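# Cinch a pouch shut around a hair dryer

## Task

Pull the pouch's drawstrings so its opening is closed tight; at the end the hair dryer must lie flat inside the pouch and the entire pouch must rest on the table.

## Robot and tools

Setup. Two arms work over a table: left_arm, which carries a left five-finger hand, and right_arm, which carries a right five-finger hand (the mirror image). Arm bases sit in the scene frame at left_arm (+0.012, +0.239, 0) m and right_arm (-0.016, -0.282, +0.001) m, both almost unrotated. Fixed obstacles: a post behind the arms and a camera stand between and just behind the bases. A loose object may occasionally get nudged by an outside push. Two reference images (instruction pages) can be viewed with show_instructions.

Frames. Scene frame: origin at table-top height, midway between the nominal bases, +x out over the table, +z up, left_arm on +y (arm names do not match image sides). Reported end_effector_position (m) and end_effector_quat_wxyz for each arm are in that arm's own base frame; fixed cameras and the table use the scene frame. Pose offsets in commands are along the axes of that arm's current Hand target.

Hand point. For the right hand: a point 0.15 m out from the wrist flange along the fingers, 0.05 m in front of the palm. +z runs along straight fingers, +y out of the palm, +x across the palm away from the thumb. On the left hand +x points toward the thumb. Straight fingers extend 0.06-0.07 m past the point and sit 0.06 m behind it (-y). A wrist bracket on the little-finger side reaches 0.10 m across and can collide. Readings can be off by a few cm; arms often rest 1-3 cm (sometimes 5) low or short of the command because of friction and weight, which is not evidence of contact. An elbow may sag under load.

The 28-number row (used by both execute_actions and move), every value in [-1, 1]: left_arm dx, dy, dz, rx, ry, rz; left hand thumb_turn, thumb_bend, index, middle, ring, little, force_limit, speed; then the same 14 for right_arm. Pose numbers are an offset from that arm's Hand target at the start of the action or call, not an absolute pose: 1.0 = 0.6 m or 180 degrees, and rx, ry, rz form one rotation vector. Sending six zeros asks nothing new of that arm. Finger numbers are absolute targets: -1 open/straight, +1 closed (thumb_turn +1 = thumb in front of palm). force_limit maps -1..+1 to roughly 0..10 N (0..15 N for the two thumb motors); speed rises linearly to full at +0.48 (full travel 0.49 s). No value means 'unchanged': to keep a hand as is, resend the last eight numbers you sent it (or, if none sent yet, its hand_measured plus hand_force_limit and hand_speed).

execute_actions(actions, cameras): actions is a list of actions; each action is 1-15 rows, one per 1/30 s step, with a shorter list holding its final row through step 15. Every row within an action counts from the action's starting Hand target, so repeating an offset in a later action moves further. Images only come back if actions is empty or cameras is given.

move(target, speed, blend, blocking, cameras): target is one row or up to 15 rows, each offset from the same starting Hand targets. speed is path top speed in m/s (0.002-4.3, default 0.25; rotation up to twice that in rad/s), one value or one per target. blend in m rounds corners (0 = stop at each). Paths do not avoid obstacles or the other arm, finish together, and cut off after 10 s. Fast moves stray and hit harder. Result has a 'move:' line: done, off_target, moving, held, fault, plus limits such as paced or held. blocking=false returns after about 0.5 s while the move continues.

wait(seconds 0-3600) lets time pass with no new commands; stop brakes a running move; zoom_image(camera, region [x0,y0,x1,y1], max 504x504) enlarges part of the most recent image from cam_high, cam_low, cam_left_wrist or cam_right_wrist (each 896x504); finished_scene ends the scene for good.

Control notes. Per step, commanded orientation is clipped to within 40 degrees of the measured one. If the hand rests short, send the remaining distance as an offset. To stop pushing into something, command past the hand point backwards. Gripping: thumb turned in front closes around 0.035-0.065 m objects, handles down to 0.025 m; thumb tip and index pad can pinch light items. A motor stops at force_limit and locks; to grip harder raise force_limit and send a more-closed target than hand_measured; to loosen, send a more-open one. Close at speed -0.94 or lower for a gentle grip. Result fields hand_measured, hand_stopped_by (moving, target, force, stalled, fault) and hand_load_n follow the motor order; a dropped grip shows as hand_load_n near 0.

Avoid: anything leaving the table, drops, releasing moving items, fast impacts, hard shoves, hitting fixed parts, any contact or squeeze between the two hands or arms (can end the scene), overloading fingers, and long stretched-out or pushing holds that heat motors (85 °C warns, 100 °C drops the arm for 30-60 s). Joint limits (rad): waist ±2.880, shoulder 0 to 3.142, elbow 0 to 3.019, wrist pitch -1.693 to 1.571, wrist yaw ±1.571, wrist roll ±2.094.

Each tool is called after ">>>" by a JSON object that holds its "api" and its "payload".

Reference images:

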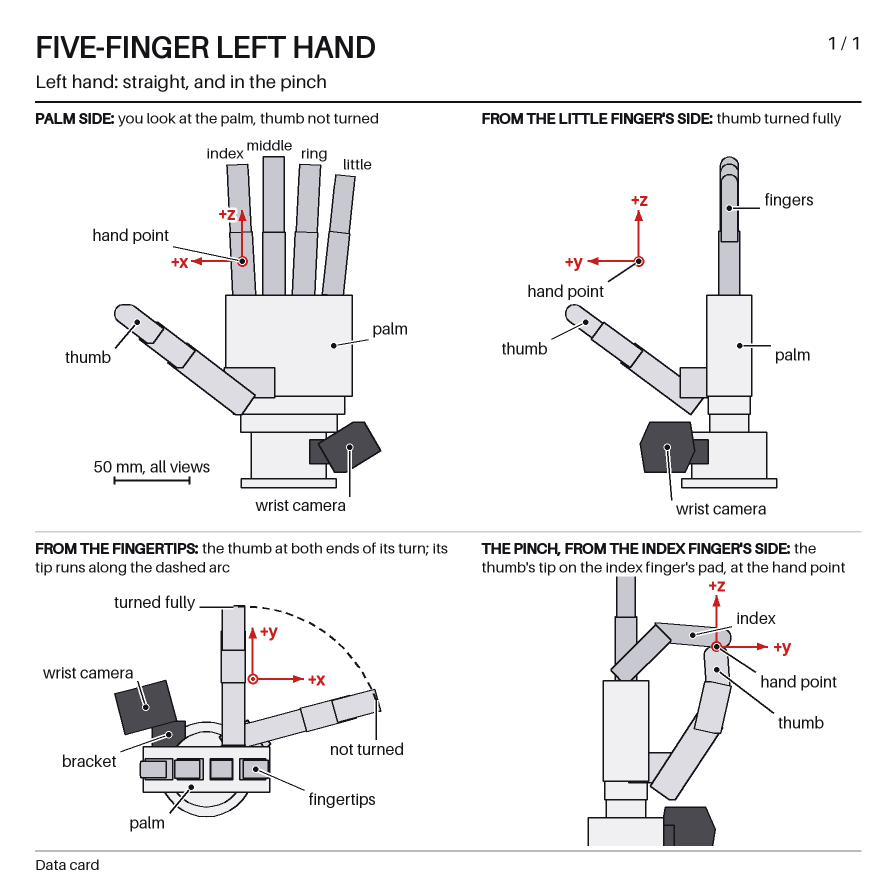

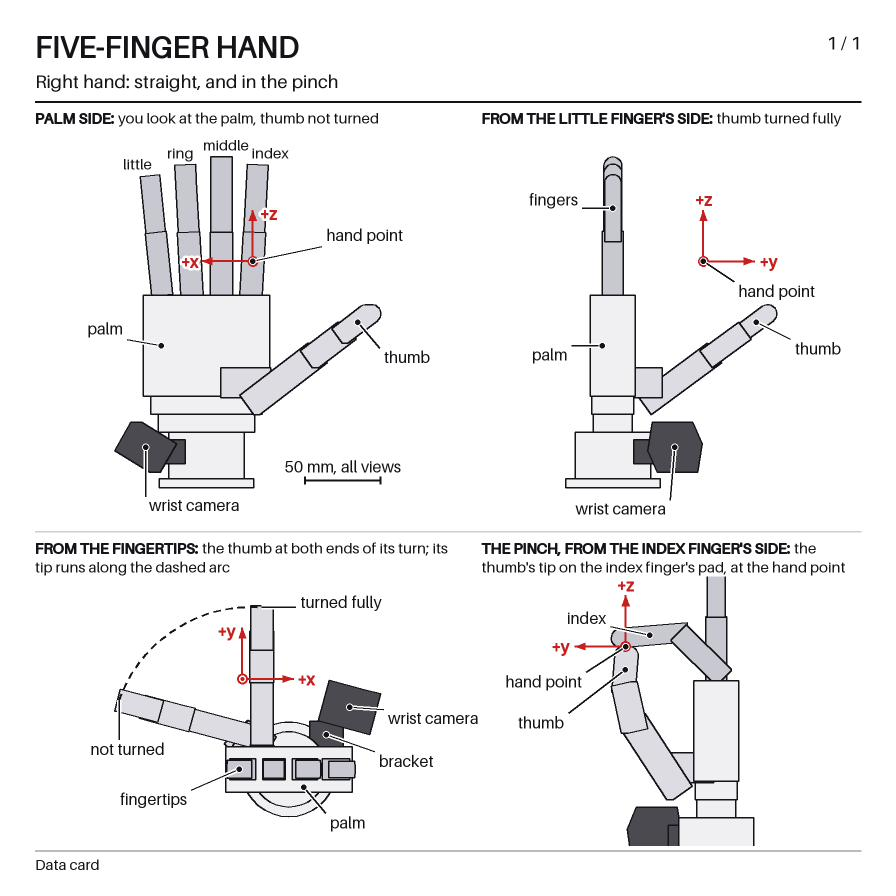

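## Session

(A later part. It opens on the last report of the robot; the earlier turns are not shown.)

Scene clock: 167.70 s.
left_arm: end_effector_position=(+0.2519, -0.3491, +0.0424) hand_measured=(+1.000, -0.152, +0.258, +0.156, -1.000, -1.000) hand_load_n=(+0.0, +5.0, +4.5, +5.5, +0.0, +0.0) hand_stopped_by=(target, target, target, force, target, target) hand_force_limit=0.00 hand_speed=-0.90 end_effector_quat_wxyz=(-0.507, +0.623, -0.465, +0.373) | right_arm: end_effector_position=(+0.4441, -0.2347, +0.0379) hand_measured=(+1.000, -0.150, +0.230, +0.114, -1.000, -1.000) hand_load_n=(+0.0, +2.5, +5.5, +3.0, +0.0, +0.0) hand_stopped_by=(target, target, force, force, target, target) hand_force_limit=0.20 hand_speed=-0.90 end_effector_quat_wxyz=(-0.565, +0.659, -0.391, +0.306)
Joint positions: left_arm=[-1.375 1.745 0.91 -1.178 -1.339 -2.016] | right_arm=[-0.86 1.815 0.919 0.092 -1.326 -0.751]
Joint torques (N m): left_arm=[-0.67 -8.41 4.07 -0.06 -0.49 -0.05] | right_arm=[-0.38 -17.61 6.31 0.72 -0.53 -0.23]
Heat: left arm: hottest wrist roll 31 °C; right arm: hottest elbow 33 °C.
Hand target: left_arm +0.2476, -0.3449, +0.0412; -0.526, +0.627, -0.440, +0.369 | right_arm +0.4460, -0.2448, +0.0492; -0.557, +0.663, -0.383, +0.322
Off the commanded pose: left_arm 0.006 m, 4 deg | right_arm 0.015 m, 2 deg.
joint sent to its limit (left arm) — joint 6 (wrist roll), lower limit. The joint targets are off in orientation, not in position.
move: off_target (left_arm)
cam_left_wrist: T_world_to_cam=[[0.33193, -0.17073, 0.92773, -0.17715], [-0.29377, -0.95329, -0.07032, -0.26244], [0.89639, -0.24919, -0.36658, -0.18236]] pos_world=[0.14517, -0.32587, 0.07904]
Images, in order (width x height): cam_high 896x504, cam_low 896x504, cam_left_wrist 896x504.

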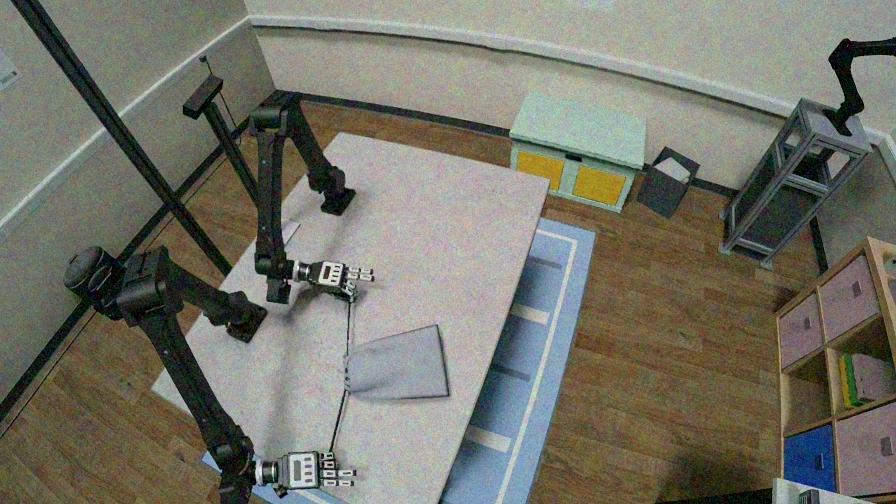

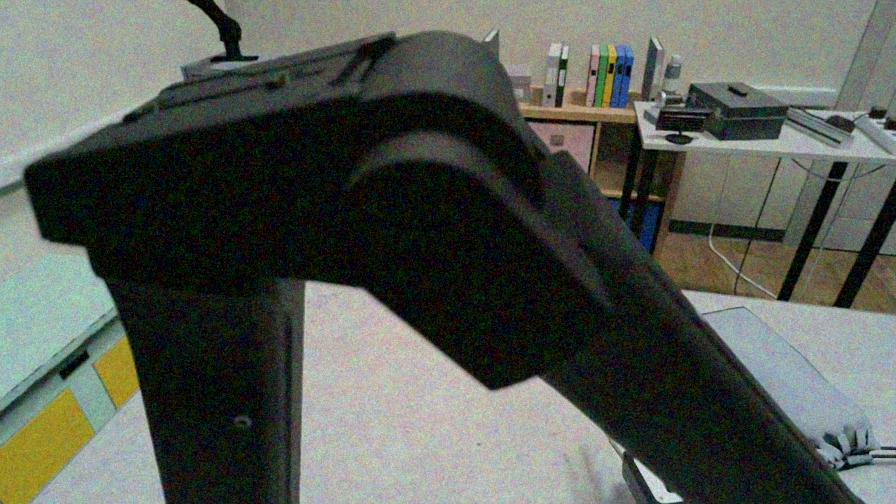

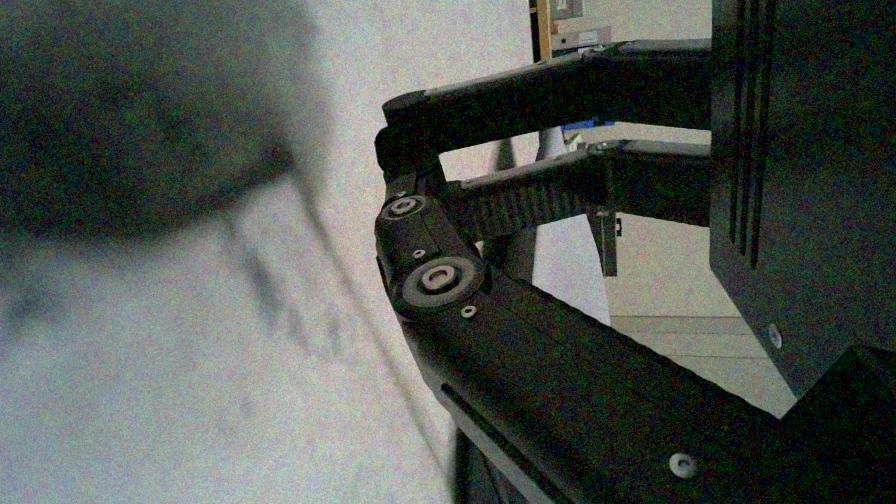

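>>> {"api": "move", "payload": {"target": [-0.06,0.0,0.002,0,0,0,1,-0.15,0.26,0.5,-1,-1,0.0,-0.9,0.0,0,0,0,0,0,1,-0.15,0.5,0.5,-1,-1,0.2,-0.9], "speed": 0.03, "cameras": ["cam_high"]}}

>>> {"api": "zoom_image", "payload": {"camera": "cam_high", "region": [300, 240, 480, 420]}}

Scene clock: 170.13 s.
left_arm: end_effector_position=(+0.2419, -0.3252, +0.0474) hand_measured=(+1.000, -0.152, +0.258, +0.156, -1.000, -1.000) hand_load_n=(+1.0, +5.0, +4.5, +5.5, +0.0, +0.0) hand_stopped_by=(target, target, target, force, target, target) hand_force_limit=0.00 hand_speed=-0.90 end_effector_quat_wxyz=(-0.496, +0.627, -0.461, +0.386) | right_arm: end_effector_position=(+0.4426, -0.2319, +0.0389) hand_measured=(+1.000, -0.150, +0.230, +0.114, -1.000, -1.000) hand_load_n=(+0.0, +3.0, +6.0, +2.0, +0.0, +0.0) hand_stopped_by=(target, target, force, force, target, target) hand_force_limit=0.20 hand_speed=-0.90 end_effector_quat_wxyz=(-0.570, +0.657, -0.391, +0.301)
Joint positions: left_arm=[-1.389 1.667 0.816 -1.133 -1.339 -2.021] | right_arm=[-0.86 1.815 0.919 0.081 -1.337 -0.749]
Joint torques (N m): left_arm=[-0.44 -7.12 2.65 -1.07 -0.28 0] | right_arm=[-0.62 -17.44 6.24 1.14 -0.07 -0.25]
Heat: left arm: hottest wrist roll 31 °C; right arm: hottest elbow 33 °C.
Hand target: left_arm +0.2365, -0.3107, +0.0409; -0.526, +0.627, -0.440, +0.369 | right_arm +0.4460, -0.2448, +0.0492; -0.557, +0.663, -0.383, +0.322
Off the commanded pose: left_arm 0.017 m, 5 deg | right_arm 0.017 m, 3 deg.
joint sent to its limit (left arm) — joint 6 (wrist roll), lower limit. The joint targets are off in orientation, not in position.
move: off_target (left_arm)

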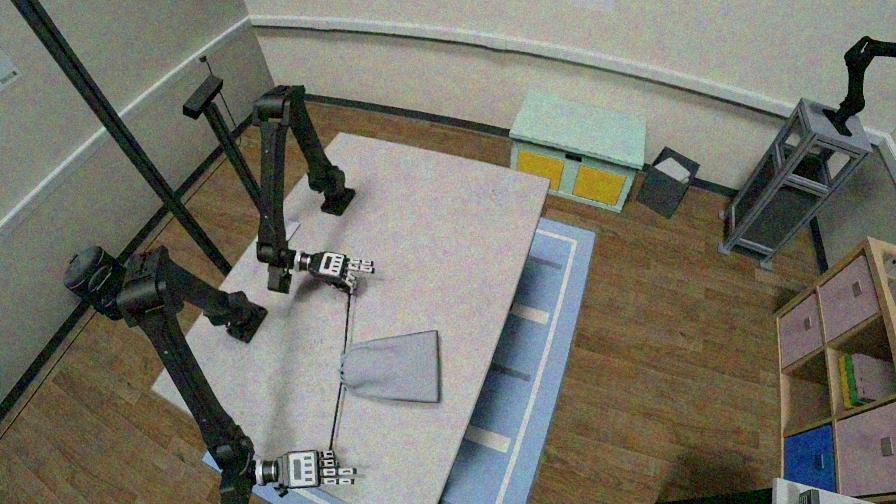

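Scaled by 2.800.

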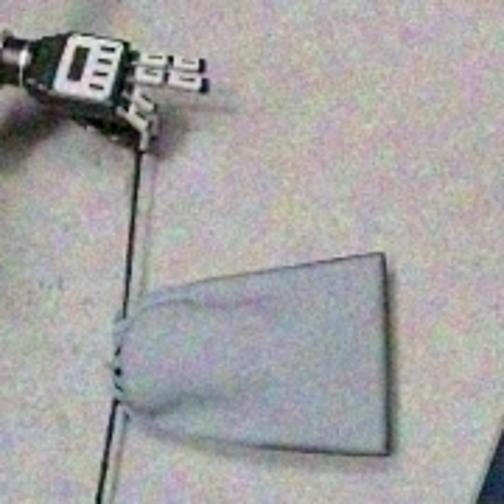

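>>> {"api": "move", "payload": {"target": [-0.06,0.003,0.0,0,0,0,1,-0.15,0.26,0.5,-1,-1,0.0,-0.9,0.0,0,0,0,0,0,1,-0.15,0.5,0.5,-1,-1,0.2,-0.9], "speed": 0.03, "cameras": ["cam_high","cam_left_wrist"]}}

>>> {"api": "zoom_image", "payload": {"camera": "cam_high", "region": [300, 240, 480, 420]}}

Scene clock: 172.50 s.
left_arm: end_effector_position=(+0.2300, -0.2986, +0.0491) hand_measured=(+1.000, -0.152, +0.258, +0.156, -1.000, -1.000) hand_load_n=(+2.0, +6.0, +4.5, +5.0, +0.0, +0.0) hand_stopped_by=(target, target, target, force, target, target) hand_force_limit=0.00 hand_speed=-0.90 end_effector_quat_wxyz=(-0.486, +0.628, -0.462, +0.394) | right_arm: end_effector_position=(+0.4383, -0.2236, +0.0362) hand_measured=(+1.000, -0.150, +0.230, +0.114, -1.000, -1.000) hand_load_n=(+0.0, +3.0, +7.0, +1.5, +0.0, +0.0) hand_stopped_by=(target, target, force, force, target, target) hand_force_limit=0.20 hand_speed=-0.90 end_effector_quat_wxyz=(-0.577, +0.652, -0.398, +0.288)
Joint positions: left_arm=[-1.409 1.587 0.72 -1.097 -1.333 -2.021] | right_arm=[-0.857 1.815 0.905 0.076 -1.343 -0.735]
Joint torques (N m): left_arm=[-0.26 -5.95 1.87 -1.2 -0.15 0] | right_arm=[-1.44 -17.14 7.01 1.43 0.17 -0.35]
Heat: left arm: hottest wrist roll 31 °C; right arm: hottest elbow 33 °C.
Hand target: left_arm +0.2240, -0.2770, +0.0392; -0.526, +0.627, -0.440, +0.369 | right_arm +0.4460, -0.2447, +0.0492; -0.557, +0.663, -0.383, +0.322
Off the commanded pose: left_arm 0.025 m, 6 deg | right_arm 0.026 m, 5 deg.
joint sent to its limit (left arm) — joint 6 (wrist roll), lower limit. The joint targets are off in orientation, not in position.
move: off_target (left_arm)
cam_left_wrist: T_world_to_cam=[[0.323, -0.12974, 0.93746, -0.15369], [-0.32206, -0.94651, -0.02003, -0.21408], [0.88991, -0.29545, -0.34751, -0.16085]] pos_world=[0.12384, -0.2701, 0.0839]

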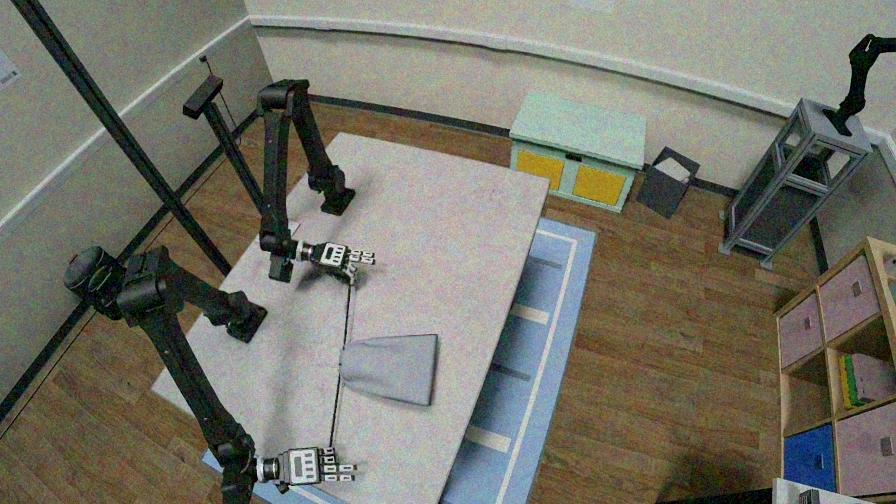

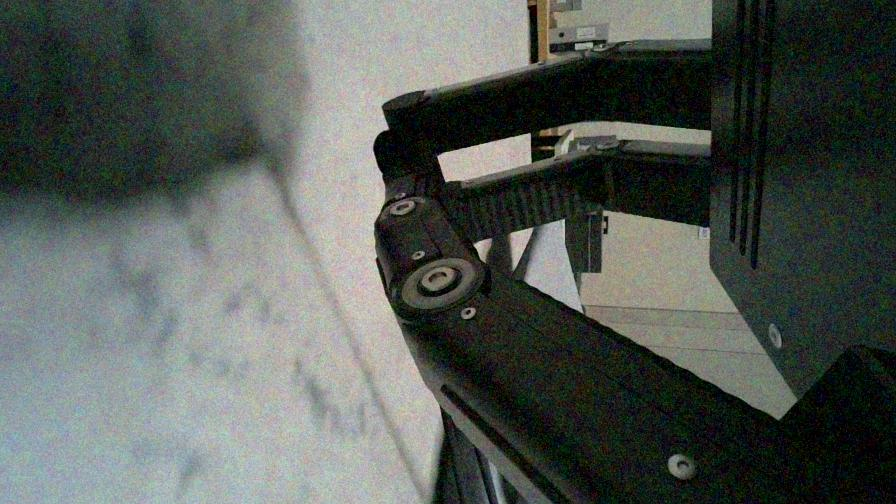

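Scaled by 2.800.

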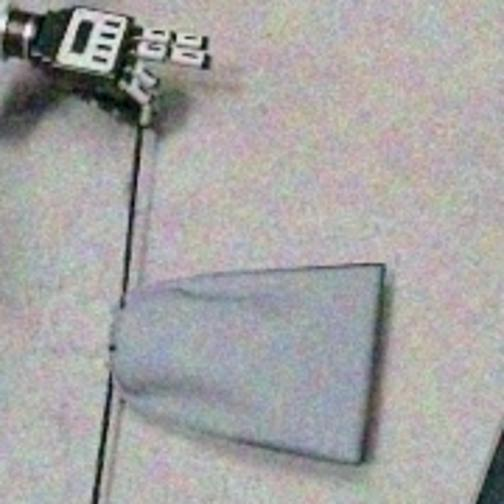

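>>> {"api": "zoom_image", "payload": {"camera": "cam_high", "region": [320, 320, 400, 400]}}

Scaled by 6.300.

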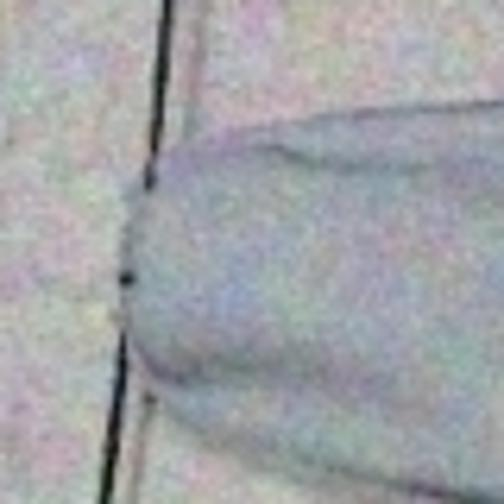

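>>> {"api": "move", "payload": {"target": [-0.05,0.006,0.0,0,0,0,1,-0.15,0.26,0.5,-1,-1,0.0,-0.9,0.05,0.0,0,0,0,0,1,-0.15,0.5,0.5,-1,-1,0.2,-0.9], "speed": 0.03, "cameras": ["cam_high","cam_left_wrist"]}}

>>> {"api": "zoom_image", "payload": {"camera": "cam_high", "region": [300, 240, 480, 420]}}

>>> {"api": "zoom_image", "payload": {"camera": "cam_high", "region": [320, 320, 400, 400]}}

Scene clock: 175.37 s.
left_arm: end_effector_position=(+0.2196, -0.2753, +0.0478) hand_measured=(+1.000, -0.152, +0.258, +0.156, -1.000, -1.000) hand_load_n=(+2.5, +5.5, +3.5, +5.5, +0.0, +0.0) hand_stopped_by=(target, target, target, force, target, target) hand_force_limit=0.00 hand_speed=-0.90 end_effector_quat_wxyz=(-0.477, +0.630, -0.466, +0.399) | right_arm: end_effector_position=(+0.4330, -0.2166, +0.0317) hand_measured=(+1.000, -0.150, +0.230, +0.114, -1.000, -1.000) hand_load_n=(+0.0, +3.0, +7.5, +1.0, +0.0, +0.0) hand_stopped_by=(target, target, force, force, target, target) hand_force_limit=0.20 hand_speed=-0.90 end_effector_quat_wxyz=(-0.590, +0.640, -0.419, +0.257)
Joint positions: left_arm=[-1.427 1.521 0.639 -1.069 -1.324 -2.021] | right_arm=[-0.857 1.829 0.917 -0.002 -1.353 -0.735]
Joint torques (N m): left_arm=[-0.09 -4.95 1.29 -1.44 -0.04 0] | right_arm=[-2.08 -15.09 12.27 1.54 0.25 -0.67]
Heat: left arm: hottest wrist roll 31 °C; right arm: hottest elbow 33 °C.
Hand target: left_arm +0.2132, -0.2489, +0.0356; -0.526, +0.627, -0.440, +0.369 | right_arm +0.4611, -0.2708, +0.0493; -0.557, +0.663, -0.383, +0.322
Off the commanded pose: left_arm 0.030 m, 7 deg | right_arm 0.063 m, 10 deg.
joint sent to its limit (left arm) — joint 6 (wrist roll), lower limit. The joint targets are off in orientation, not in position.
move: off_target (left_arm, right_arm)
cam_left_wrist: T_world_to_cam=[[0.32748, -0.12139, 0.93703, -0.14477], [-0.33635, -0.94173, -0.00445, -0.19179], [0.88296, -0.31371, -0.34922, -0.14861]] pos_world=[0.11412, -0.24481, 0.0829]

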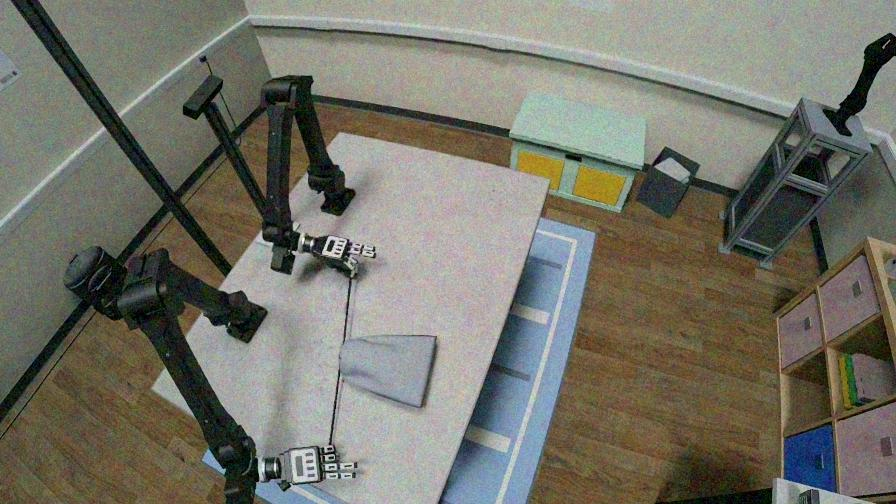

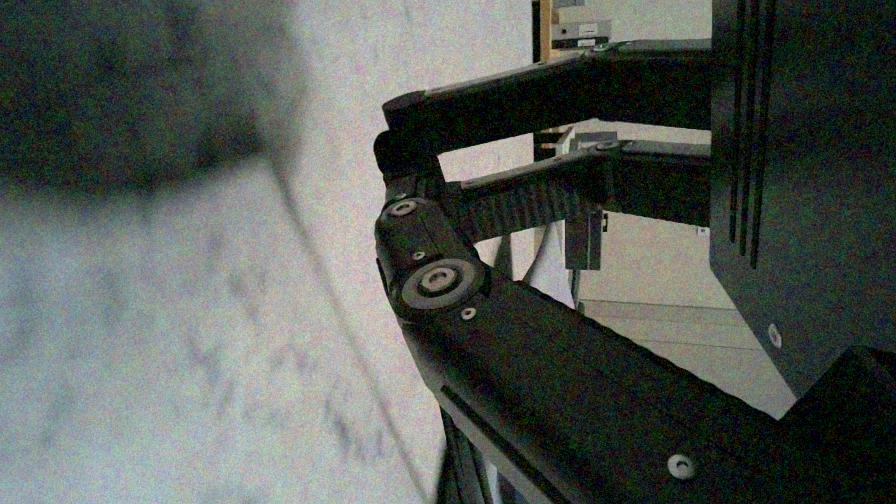

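Scaled by 2.800.

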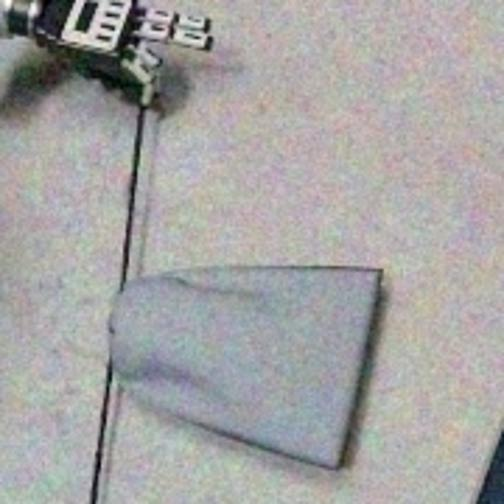

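Scaled by 6.300.

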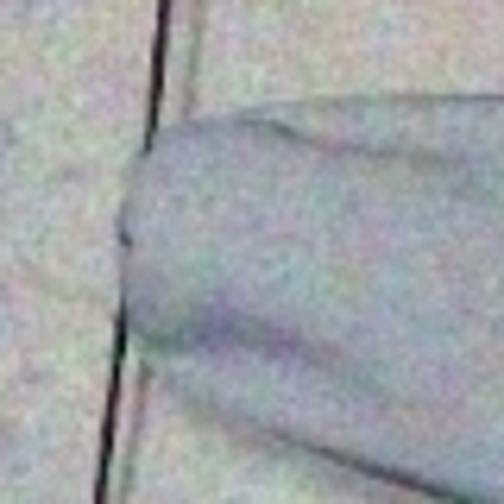

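>>> {"api": "execute_actions", "payload": {"actions": [], "cameras": ["cam_low","cam_right_wrist","cam_high"]}}

>>> {"api": "zoom_image", "payload": {"camera": "cam_low", "region": [700, 300, 896, 504]}}

>>> {"api": "zoom_image", "payload": {"camera": "cam_high", "region": [325, 330, 365, 370]}}

Scene clock: 176.07 s.
left_arm: end_effector_position=(+0.2195, -0.2754, +0.0478) hand_measured=(+1.000, -0.152, +0.258, +0.156, -1.000, -1.000) hand_load_n=(+2.5, +5.5, +3.0, +5.5, +0.0, +0.0) hand_stopped_by=(target, target, target, force, target, target) hand_force_limit=0.00 hand_speed=-0.90 end_effector_quat_wxyz=(-0.477, +0.630, -0.466, +0.399) | right_arm: end_effector_position=(+0.4330, -0.2165, +0.0317) hand_measured=(+1.000, -0.150, +0.230, +0.114, -1.000, -1.000) hand_load_n=(-0.5, +3.0, +7.5, +1.0, -0.5, +0.0) hand_stopped_by=(target, target, force, force, target, target) hand_force_limit=0.20 hand_speed=-0.90 end_effector_quat_wxyz=(-0.590, +0.640, -0.419, +0.257)
Joint positions: left_arm=[-1.428 1.521 0.639 -1.069 -1.324 -2.021] | right_arm=[-0.857 1.829 0.917 -0.003 -1.353 -0.735]
Joint velocities: within noise
Joint torques (N m): left_arm=[-0.09 -4.95 1.13 -1.44 -0.05 -0.01] | right_arm=[-2.02 -15.15 12.37 1.47 0.27 -0.65]
Motor temperatures (°C): left_arm=[29 30 29 28 28 31] | right_arm=[30 31 33 29 29 28]
Heat: left arm: hottest wrist roll 31 °C; right arm: hottest elbow 33 °C.
Hand target: left_arm +0.2131, -0.2491, +0.0357; -0.526, +0.627, -0.440, +0.369 | right_arm +0.4610, -0.2707, +0.0492; -0.557, +0.663, -0.383, +0.322
Off the commanded pose: left_arm 0.030 m, 7 deg | right_arm 0.063 m, 10 deg.
camera_calibration:
cam_right_wrist: T_world_to_cam=[[-0.11396, -0.15417, -0.98145, 0.04494], [-0.9225, 0.38313, 0.04693, 0.47674], [0.36879, 0.91074, -0.18589, 0.15881]] pos_world=[0.38634, -0.32036, 0.05125]
Images, in order (width x height): cam_high 896x504, cam_low 896x504, cam_right_wrist 896x504.

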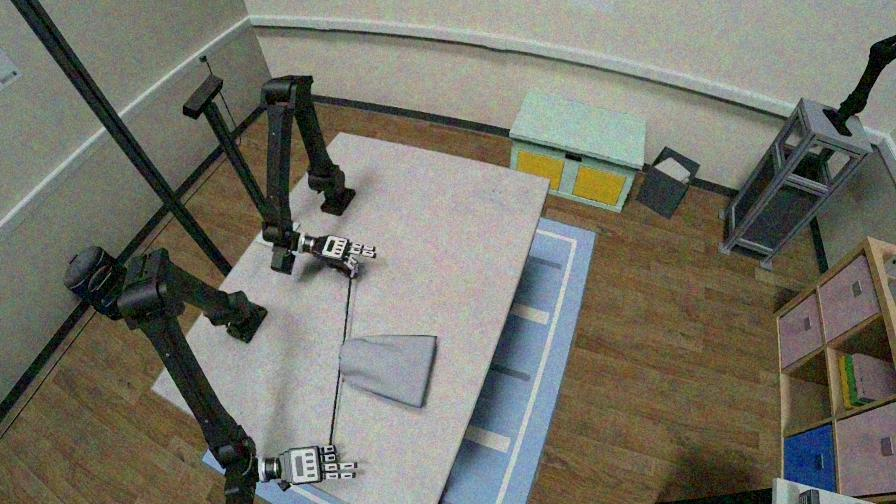

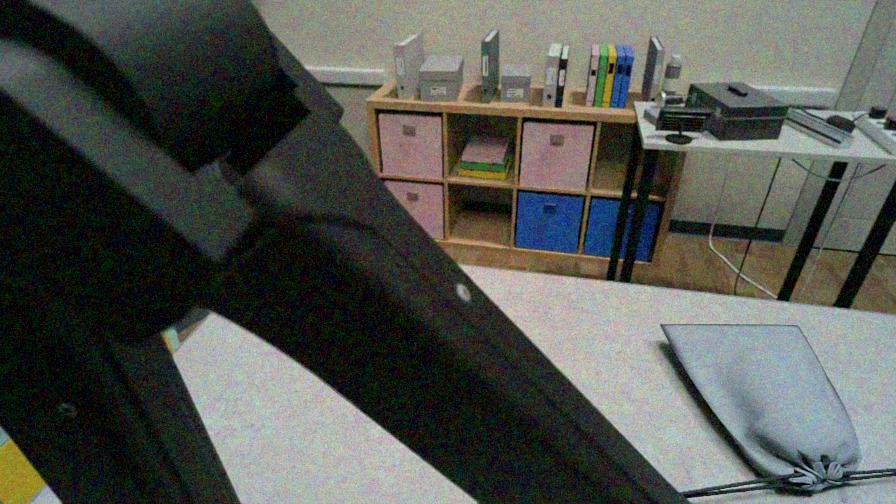

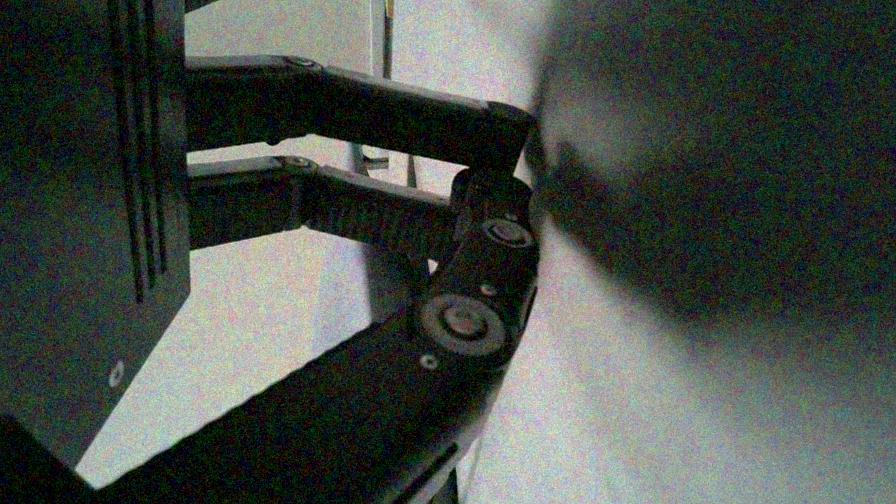

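Scaled by 2.471.

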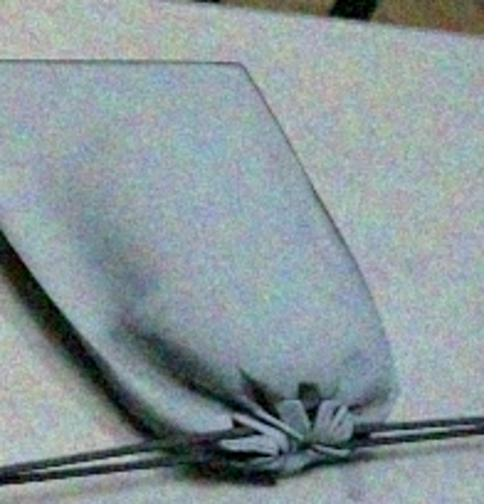

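Scaled by 12.600.

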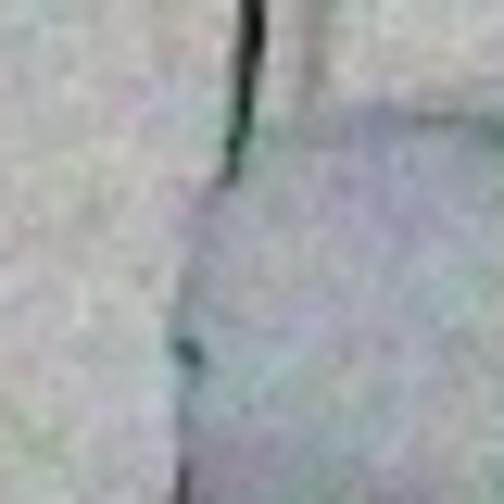

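>>> {"api": "wait", "payload": {"seconds": 0.1, "cameras": ["all"]}}

>>> {"api": "zoom_image", "payload": {"camera": "cam_low", "region": [500, 200, 896, 504]}}

>>> {"api": "zoom_image", "payload": {"camera": "cam_high", "region": [250, 200, 530, 420]}}

Scene clock: 177.70 s.
left_arm: end_effector_position=(+0.2195, -0.2754, +0.0478) hand_measured=(+1.000, -0.152, +0.258, +0.156, -1.000, -1.000) hand_load_n=(+2.5, +5.5, +3.5, +5.5, +0.0, -0.5) hand_stopped_by=(target, target, target, force, target, target) hand_force_limit=0.00 hand_speed=-0.90 end_effector_quat_wxyz=(-0.477, +0.630, -0.466, +0.399) | right_arm: end_effector_position=(+0.4330, -0.2165, +0.0317) hand_measured=(+1.000, -0.150, +0.230, +0.114, -1.000, -1.000) hand_load_n=(+0.0, +2.5, +7.5, +1.0, -0.5, +0.0) hand_stopped_by=(target, target, force, force, target, target) hand_force_limit=0.20 hand_speed=-0.90 end_effector_quat_wxyz=(-0.590, +0.640, -0.419, +0.257)
Joint positions: left_arm=[-1.428 1.521 0.639 -1.069 -1.324 -2.021] | right_arm=[-0.857 1.829 0.917 -0.003 -1.353 -0.735]
Joint torques (N m): left_arm=[-0.09 -4.89 1.1 -1.48 -0.04 -0.01] | right_arm=[-1.96 -15.27 12.4 1.5 0.26 -0.65]
Heat: left arm: hottest wrist roll 31 °C; right arm: hottest elbow 34 °C.
Hand target: left_arm +0.2131, -0.2491, +0.0357; -0.526, +0.627, -0.440, +0.369 | right_arm +0.4610, -0.2707, +0.0492; -0.557, +0.663, -0.383, +0.322
Off the commanded pose: left_arm 0.030 m, 7 deg | right_arm 0.063 m, 10 deg.
wait: 0.10 s; at rest from the start
cam_left_wrist: T_world_to_cam=[[0.32741, -0.12152, 0.93703, -0.14477], [-0.33676, -0.94158, -0.00444, -0.19174], [0.88283, -0.3141, -0.34921, -0.14861]] pos_world=[0.11402, -0.24481, 0.0829]
cam_right_wrist: T_world_to_cam=[[-0.11396, -0.15417, -0.98145, 0.04494], [-0.9225, 0.38313, 0.04693, 0.47674], [0.36879, 0.91074, -0.18589, 0.15881]] pos_world=[0.38634, -0.32036, 0.05125]

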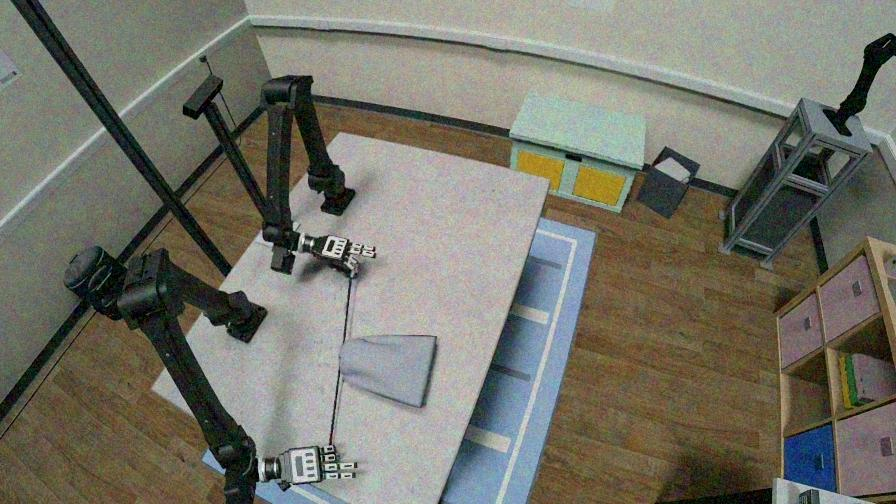

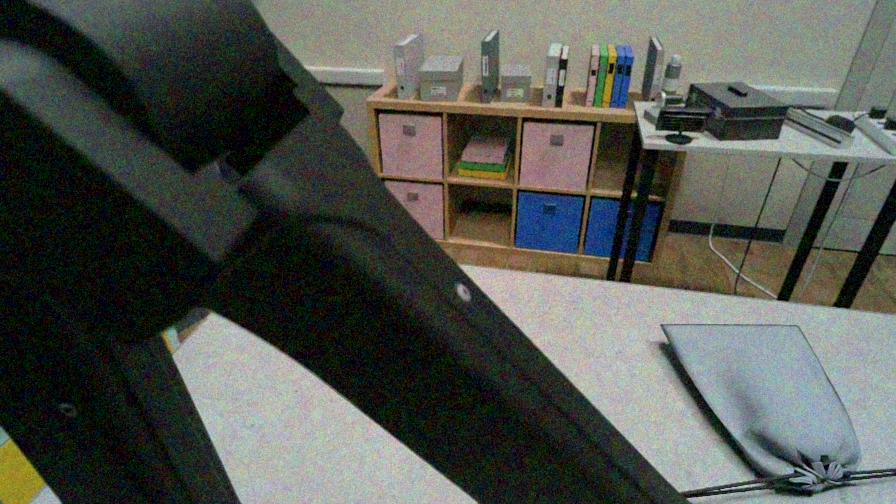

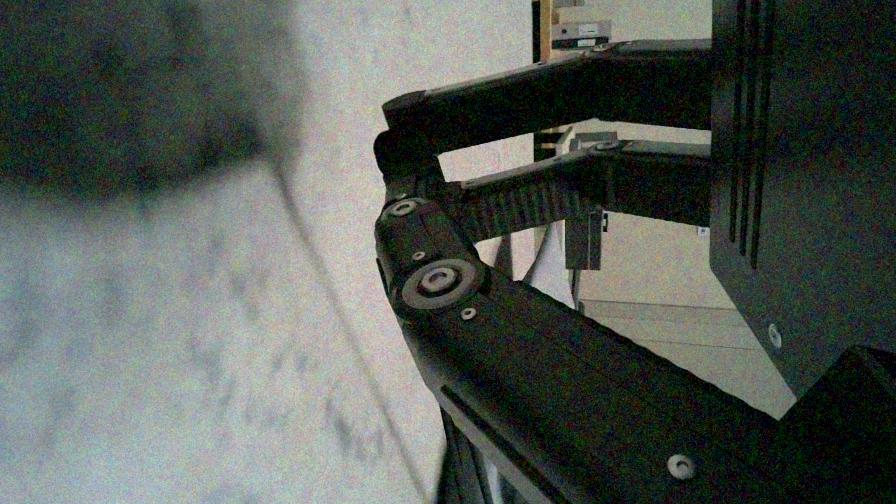

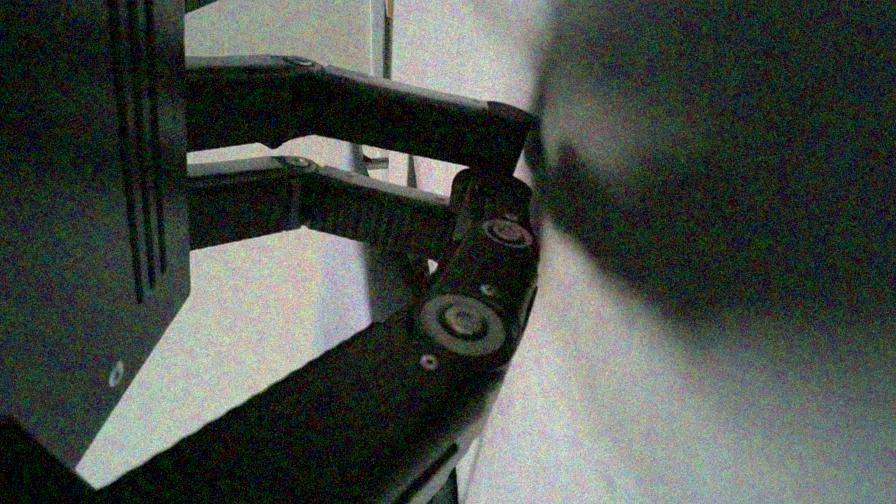

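Scaled by 1.273.

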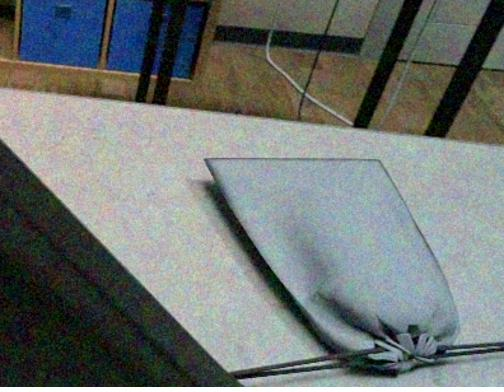

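Scaled by 1.800.

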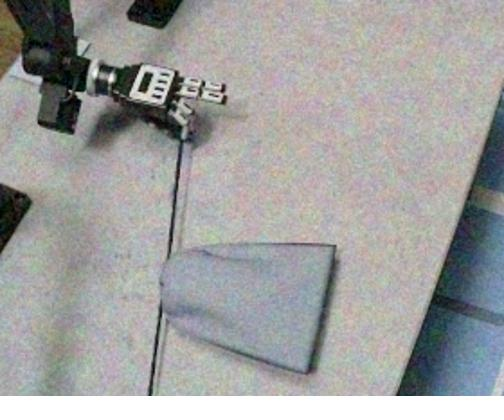

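>>> {"api": "move", "payload": {"target": [0.067,0,0,0,0,0,1,-0.15,0.26,0.5,-1,-1,0.0,-0.9,-0.13,0,0,0,0,0,1,-0.15,0.5,0.5,-1,-1,0.2,-0.9], "speed": 0.03, "cameras": ["cam_high","cam_low"]}}

>>> {"api": "zoom_image", "payload": {"camera": "cam_low", "region": [600, 250, 896, 504]}}

Scene clock: 181.37 s.
left_arm: end_effector_position=(+0.2239, -0.2776, +0.0325) hand_measured=(+1.000, -0.152, +0.258, +0.156, -1.000, -1.000) hand_load_n=(+1.0, +4.0, +2.5, +6.0, +0.0, +0.0) hand_stopped_by=(target, target, target, force, target, target) hand_force_limit=0.00 hand_speed=-0.90 end_effector_quat_wxyz=(-0.498, +0.620, -0.478, +0.373) | right_arm: end_effector_position=(+0.4197, -0.2052, +0.0420) hand_measured=(+1.000, -0.150, +0.230, +0.114, -1.000, -1.000) hand_load_n=(-0.5, +2.5, +4.5, +3.0, +0.0, +0.0) hand_stopped_by=(target, target, force, force, target, target) hand_force_limit=0.20 hand_speed=-0.90 end_effector_quat_wxyz=(-0.558, +0.662, -0.389, +0.316)
Joint positions: left_arm=[-1.413 1.603 0.677 -1.097 -1.318 -2.021] | right_arm=[-0.857 1.726 0.79 0.169 -1.311 -0.733]
Joint torques (N m): left_arm=[0.38 -4.66 7.32 -1.07 -0.59 0] | right_arm=[0.91 -15.62 4.83 1.96 -0.52 0.02]
Heat: left arm: hottest wrist roll 31 °C; right arm: hottest elbow 34 °C.
Hand target: left_arm +0.2269, -0.2868, +0.0356; -0.526, +0.627, -0.440, +0.369 | right_arm +0.4221, -0.2032, +0.0492; -0.557, +0.663, -0.383, +0.322
Off the commanded pose: left_arm 0.010 m, 6 deg | right_arm 0.008 m, 1 deg.
joint sent to its limit (left arm) — joint 6 (wrist roll), lower limit. The joint targets are off in orientation, not in position.
move: off_target (left_arm)

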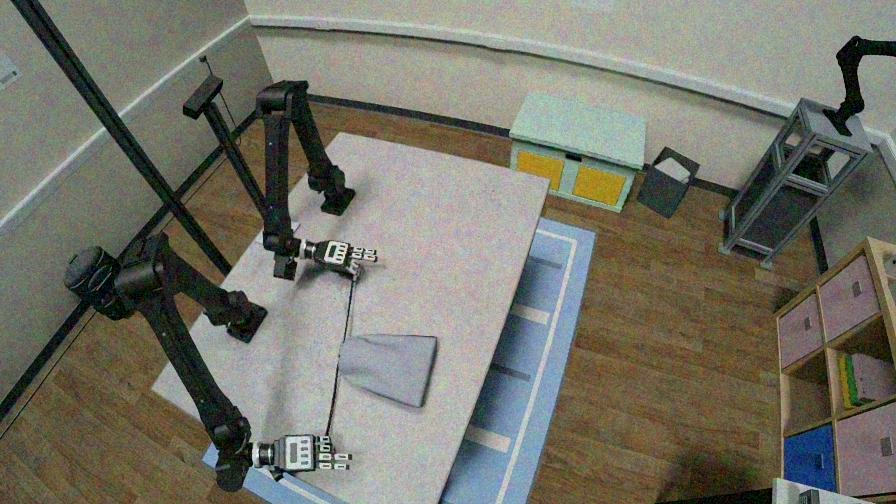

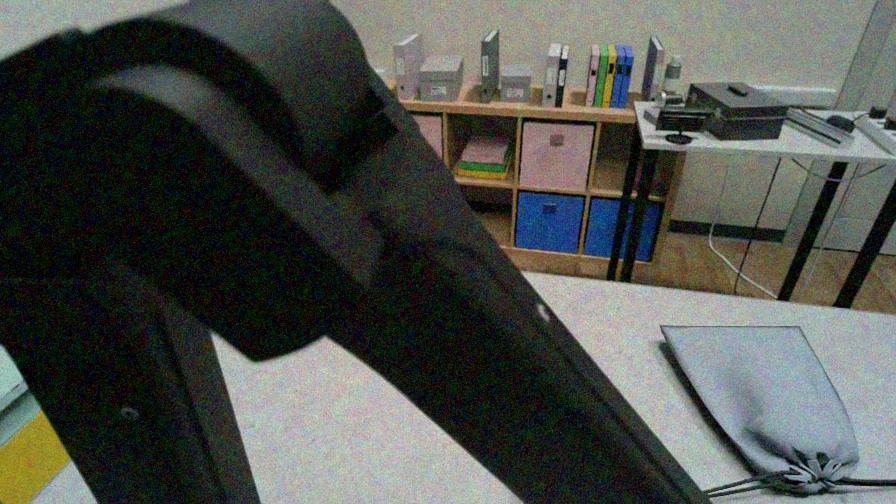

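Scaled by 1.703.

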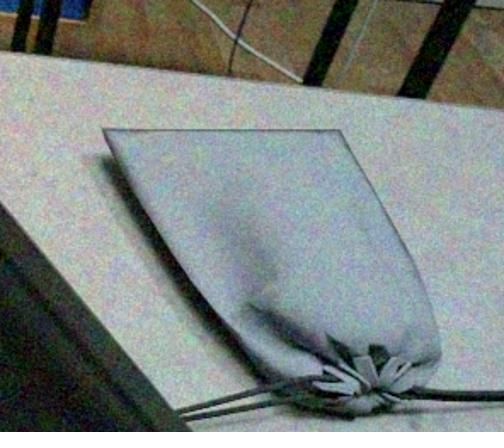

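>>> {"api": "move", "payload": {"target": [0.02,0.031,0,0,0,0,1,-0.15,0.26,0.5,-1,-1,0.0,-0.9,-0.01,0.045,0,0,0,0,1,-0.15,0.5,0.5,-1,-1,0.2,-0.9], "speed": 0.05, "cameras": ["cam_low"]}}

Scene clock: 183.13 s.
left_arm: end_effector_position=(+0.2248, -0.2852, +0.0153) hand_measured=(+1.000, -0.152, +0.258, +0.156, -1.000, -1.000) hand_load_n=(+0.5, +4.0, +2.0, +6.0, +0.0, +0.0) hand_stopped_by=(target, target, target, force, target, target) hand_force_limit=0.00 hand_speed=-0.90 end_effector_quat_wxyz=(-0.504, +0.615, -0.484, +0.365) | right_arm: end_effector_position=(+0.4158, -0.2006, +0.0267) hand_measured=(+1.000, -0.150, +0.230, +0.114, -1.000, -1.000) hand_load_n=(+0.0, +2.5, +4.5, +3.0, +0.0, +0.0) hand_stopped_by=(target, target, force, force, target, target) hand_force_limit=0.20 hand_speed=-0.90 end_effector_quat_wxyz=(-0.557, +0.663, -0.386, +0.318)
Joint positions: left_arm=[-1.413 1.675 0.702 -1.074 -1.315 -2.021] | right_arm=[-0.857 1.754 0.763 0.233 -1.312 -0.733]
Joint torques (N m): left_arm=[0.15 -5.3 6.94 -0.05 -0.61 0] | right_arm=[0.09 -12.92 4.38 2.1 -0.71 -0.15]
Heat: left arm: hottest wrist roll 31 °C; right arm: hottest elbow 34 °C.
Hand target: left_arm +0.2279, -0.2992, +0.0173; -0.526, +0.627, -0.440, +0.369 | right_arm +0.4150, -0.2004, +0.0226; -0.557, +0.663, -0.383, +0.322
Off the commanded pose: left_arm 0.014 m, 6 deg | right_arm 0.004 m, 1 deg.
joint sent to its limit (left arm) — joint 6 (wrist roll), lower limit. The joint targets are off in orientation, not in position.
move: off_target (left_arm)

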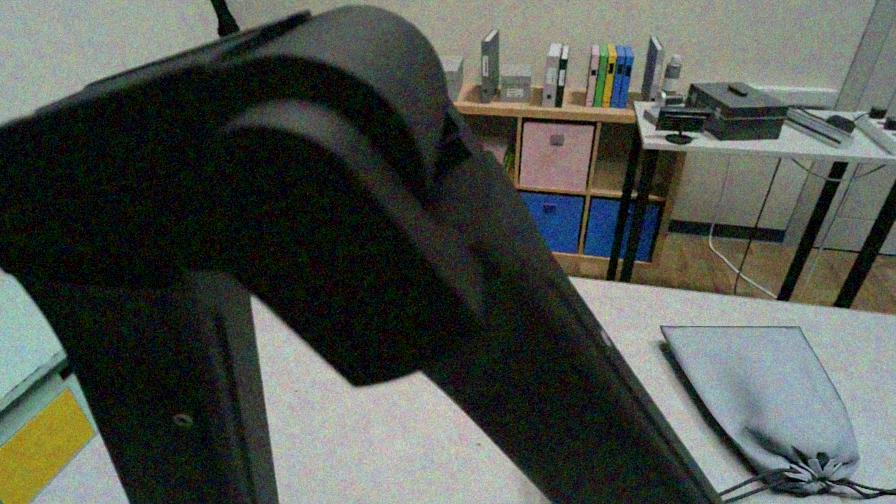

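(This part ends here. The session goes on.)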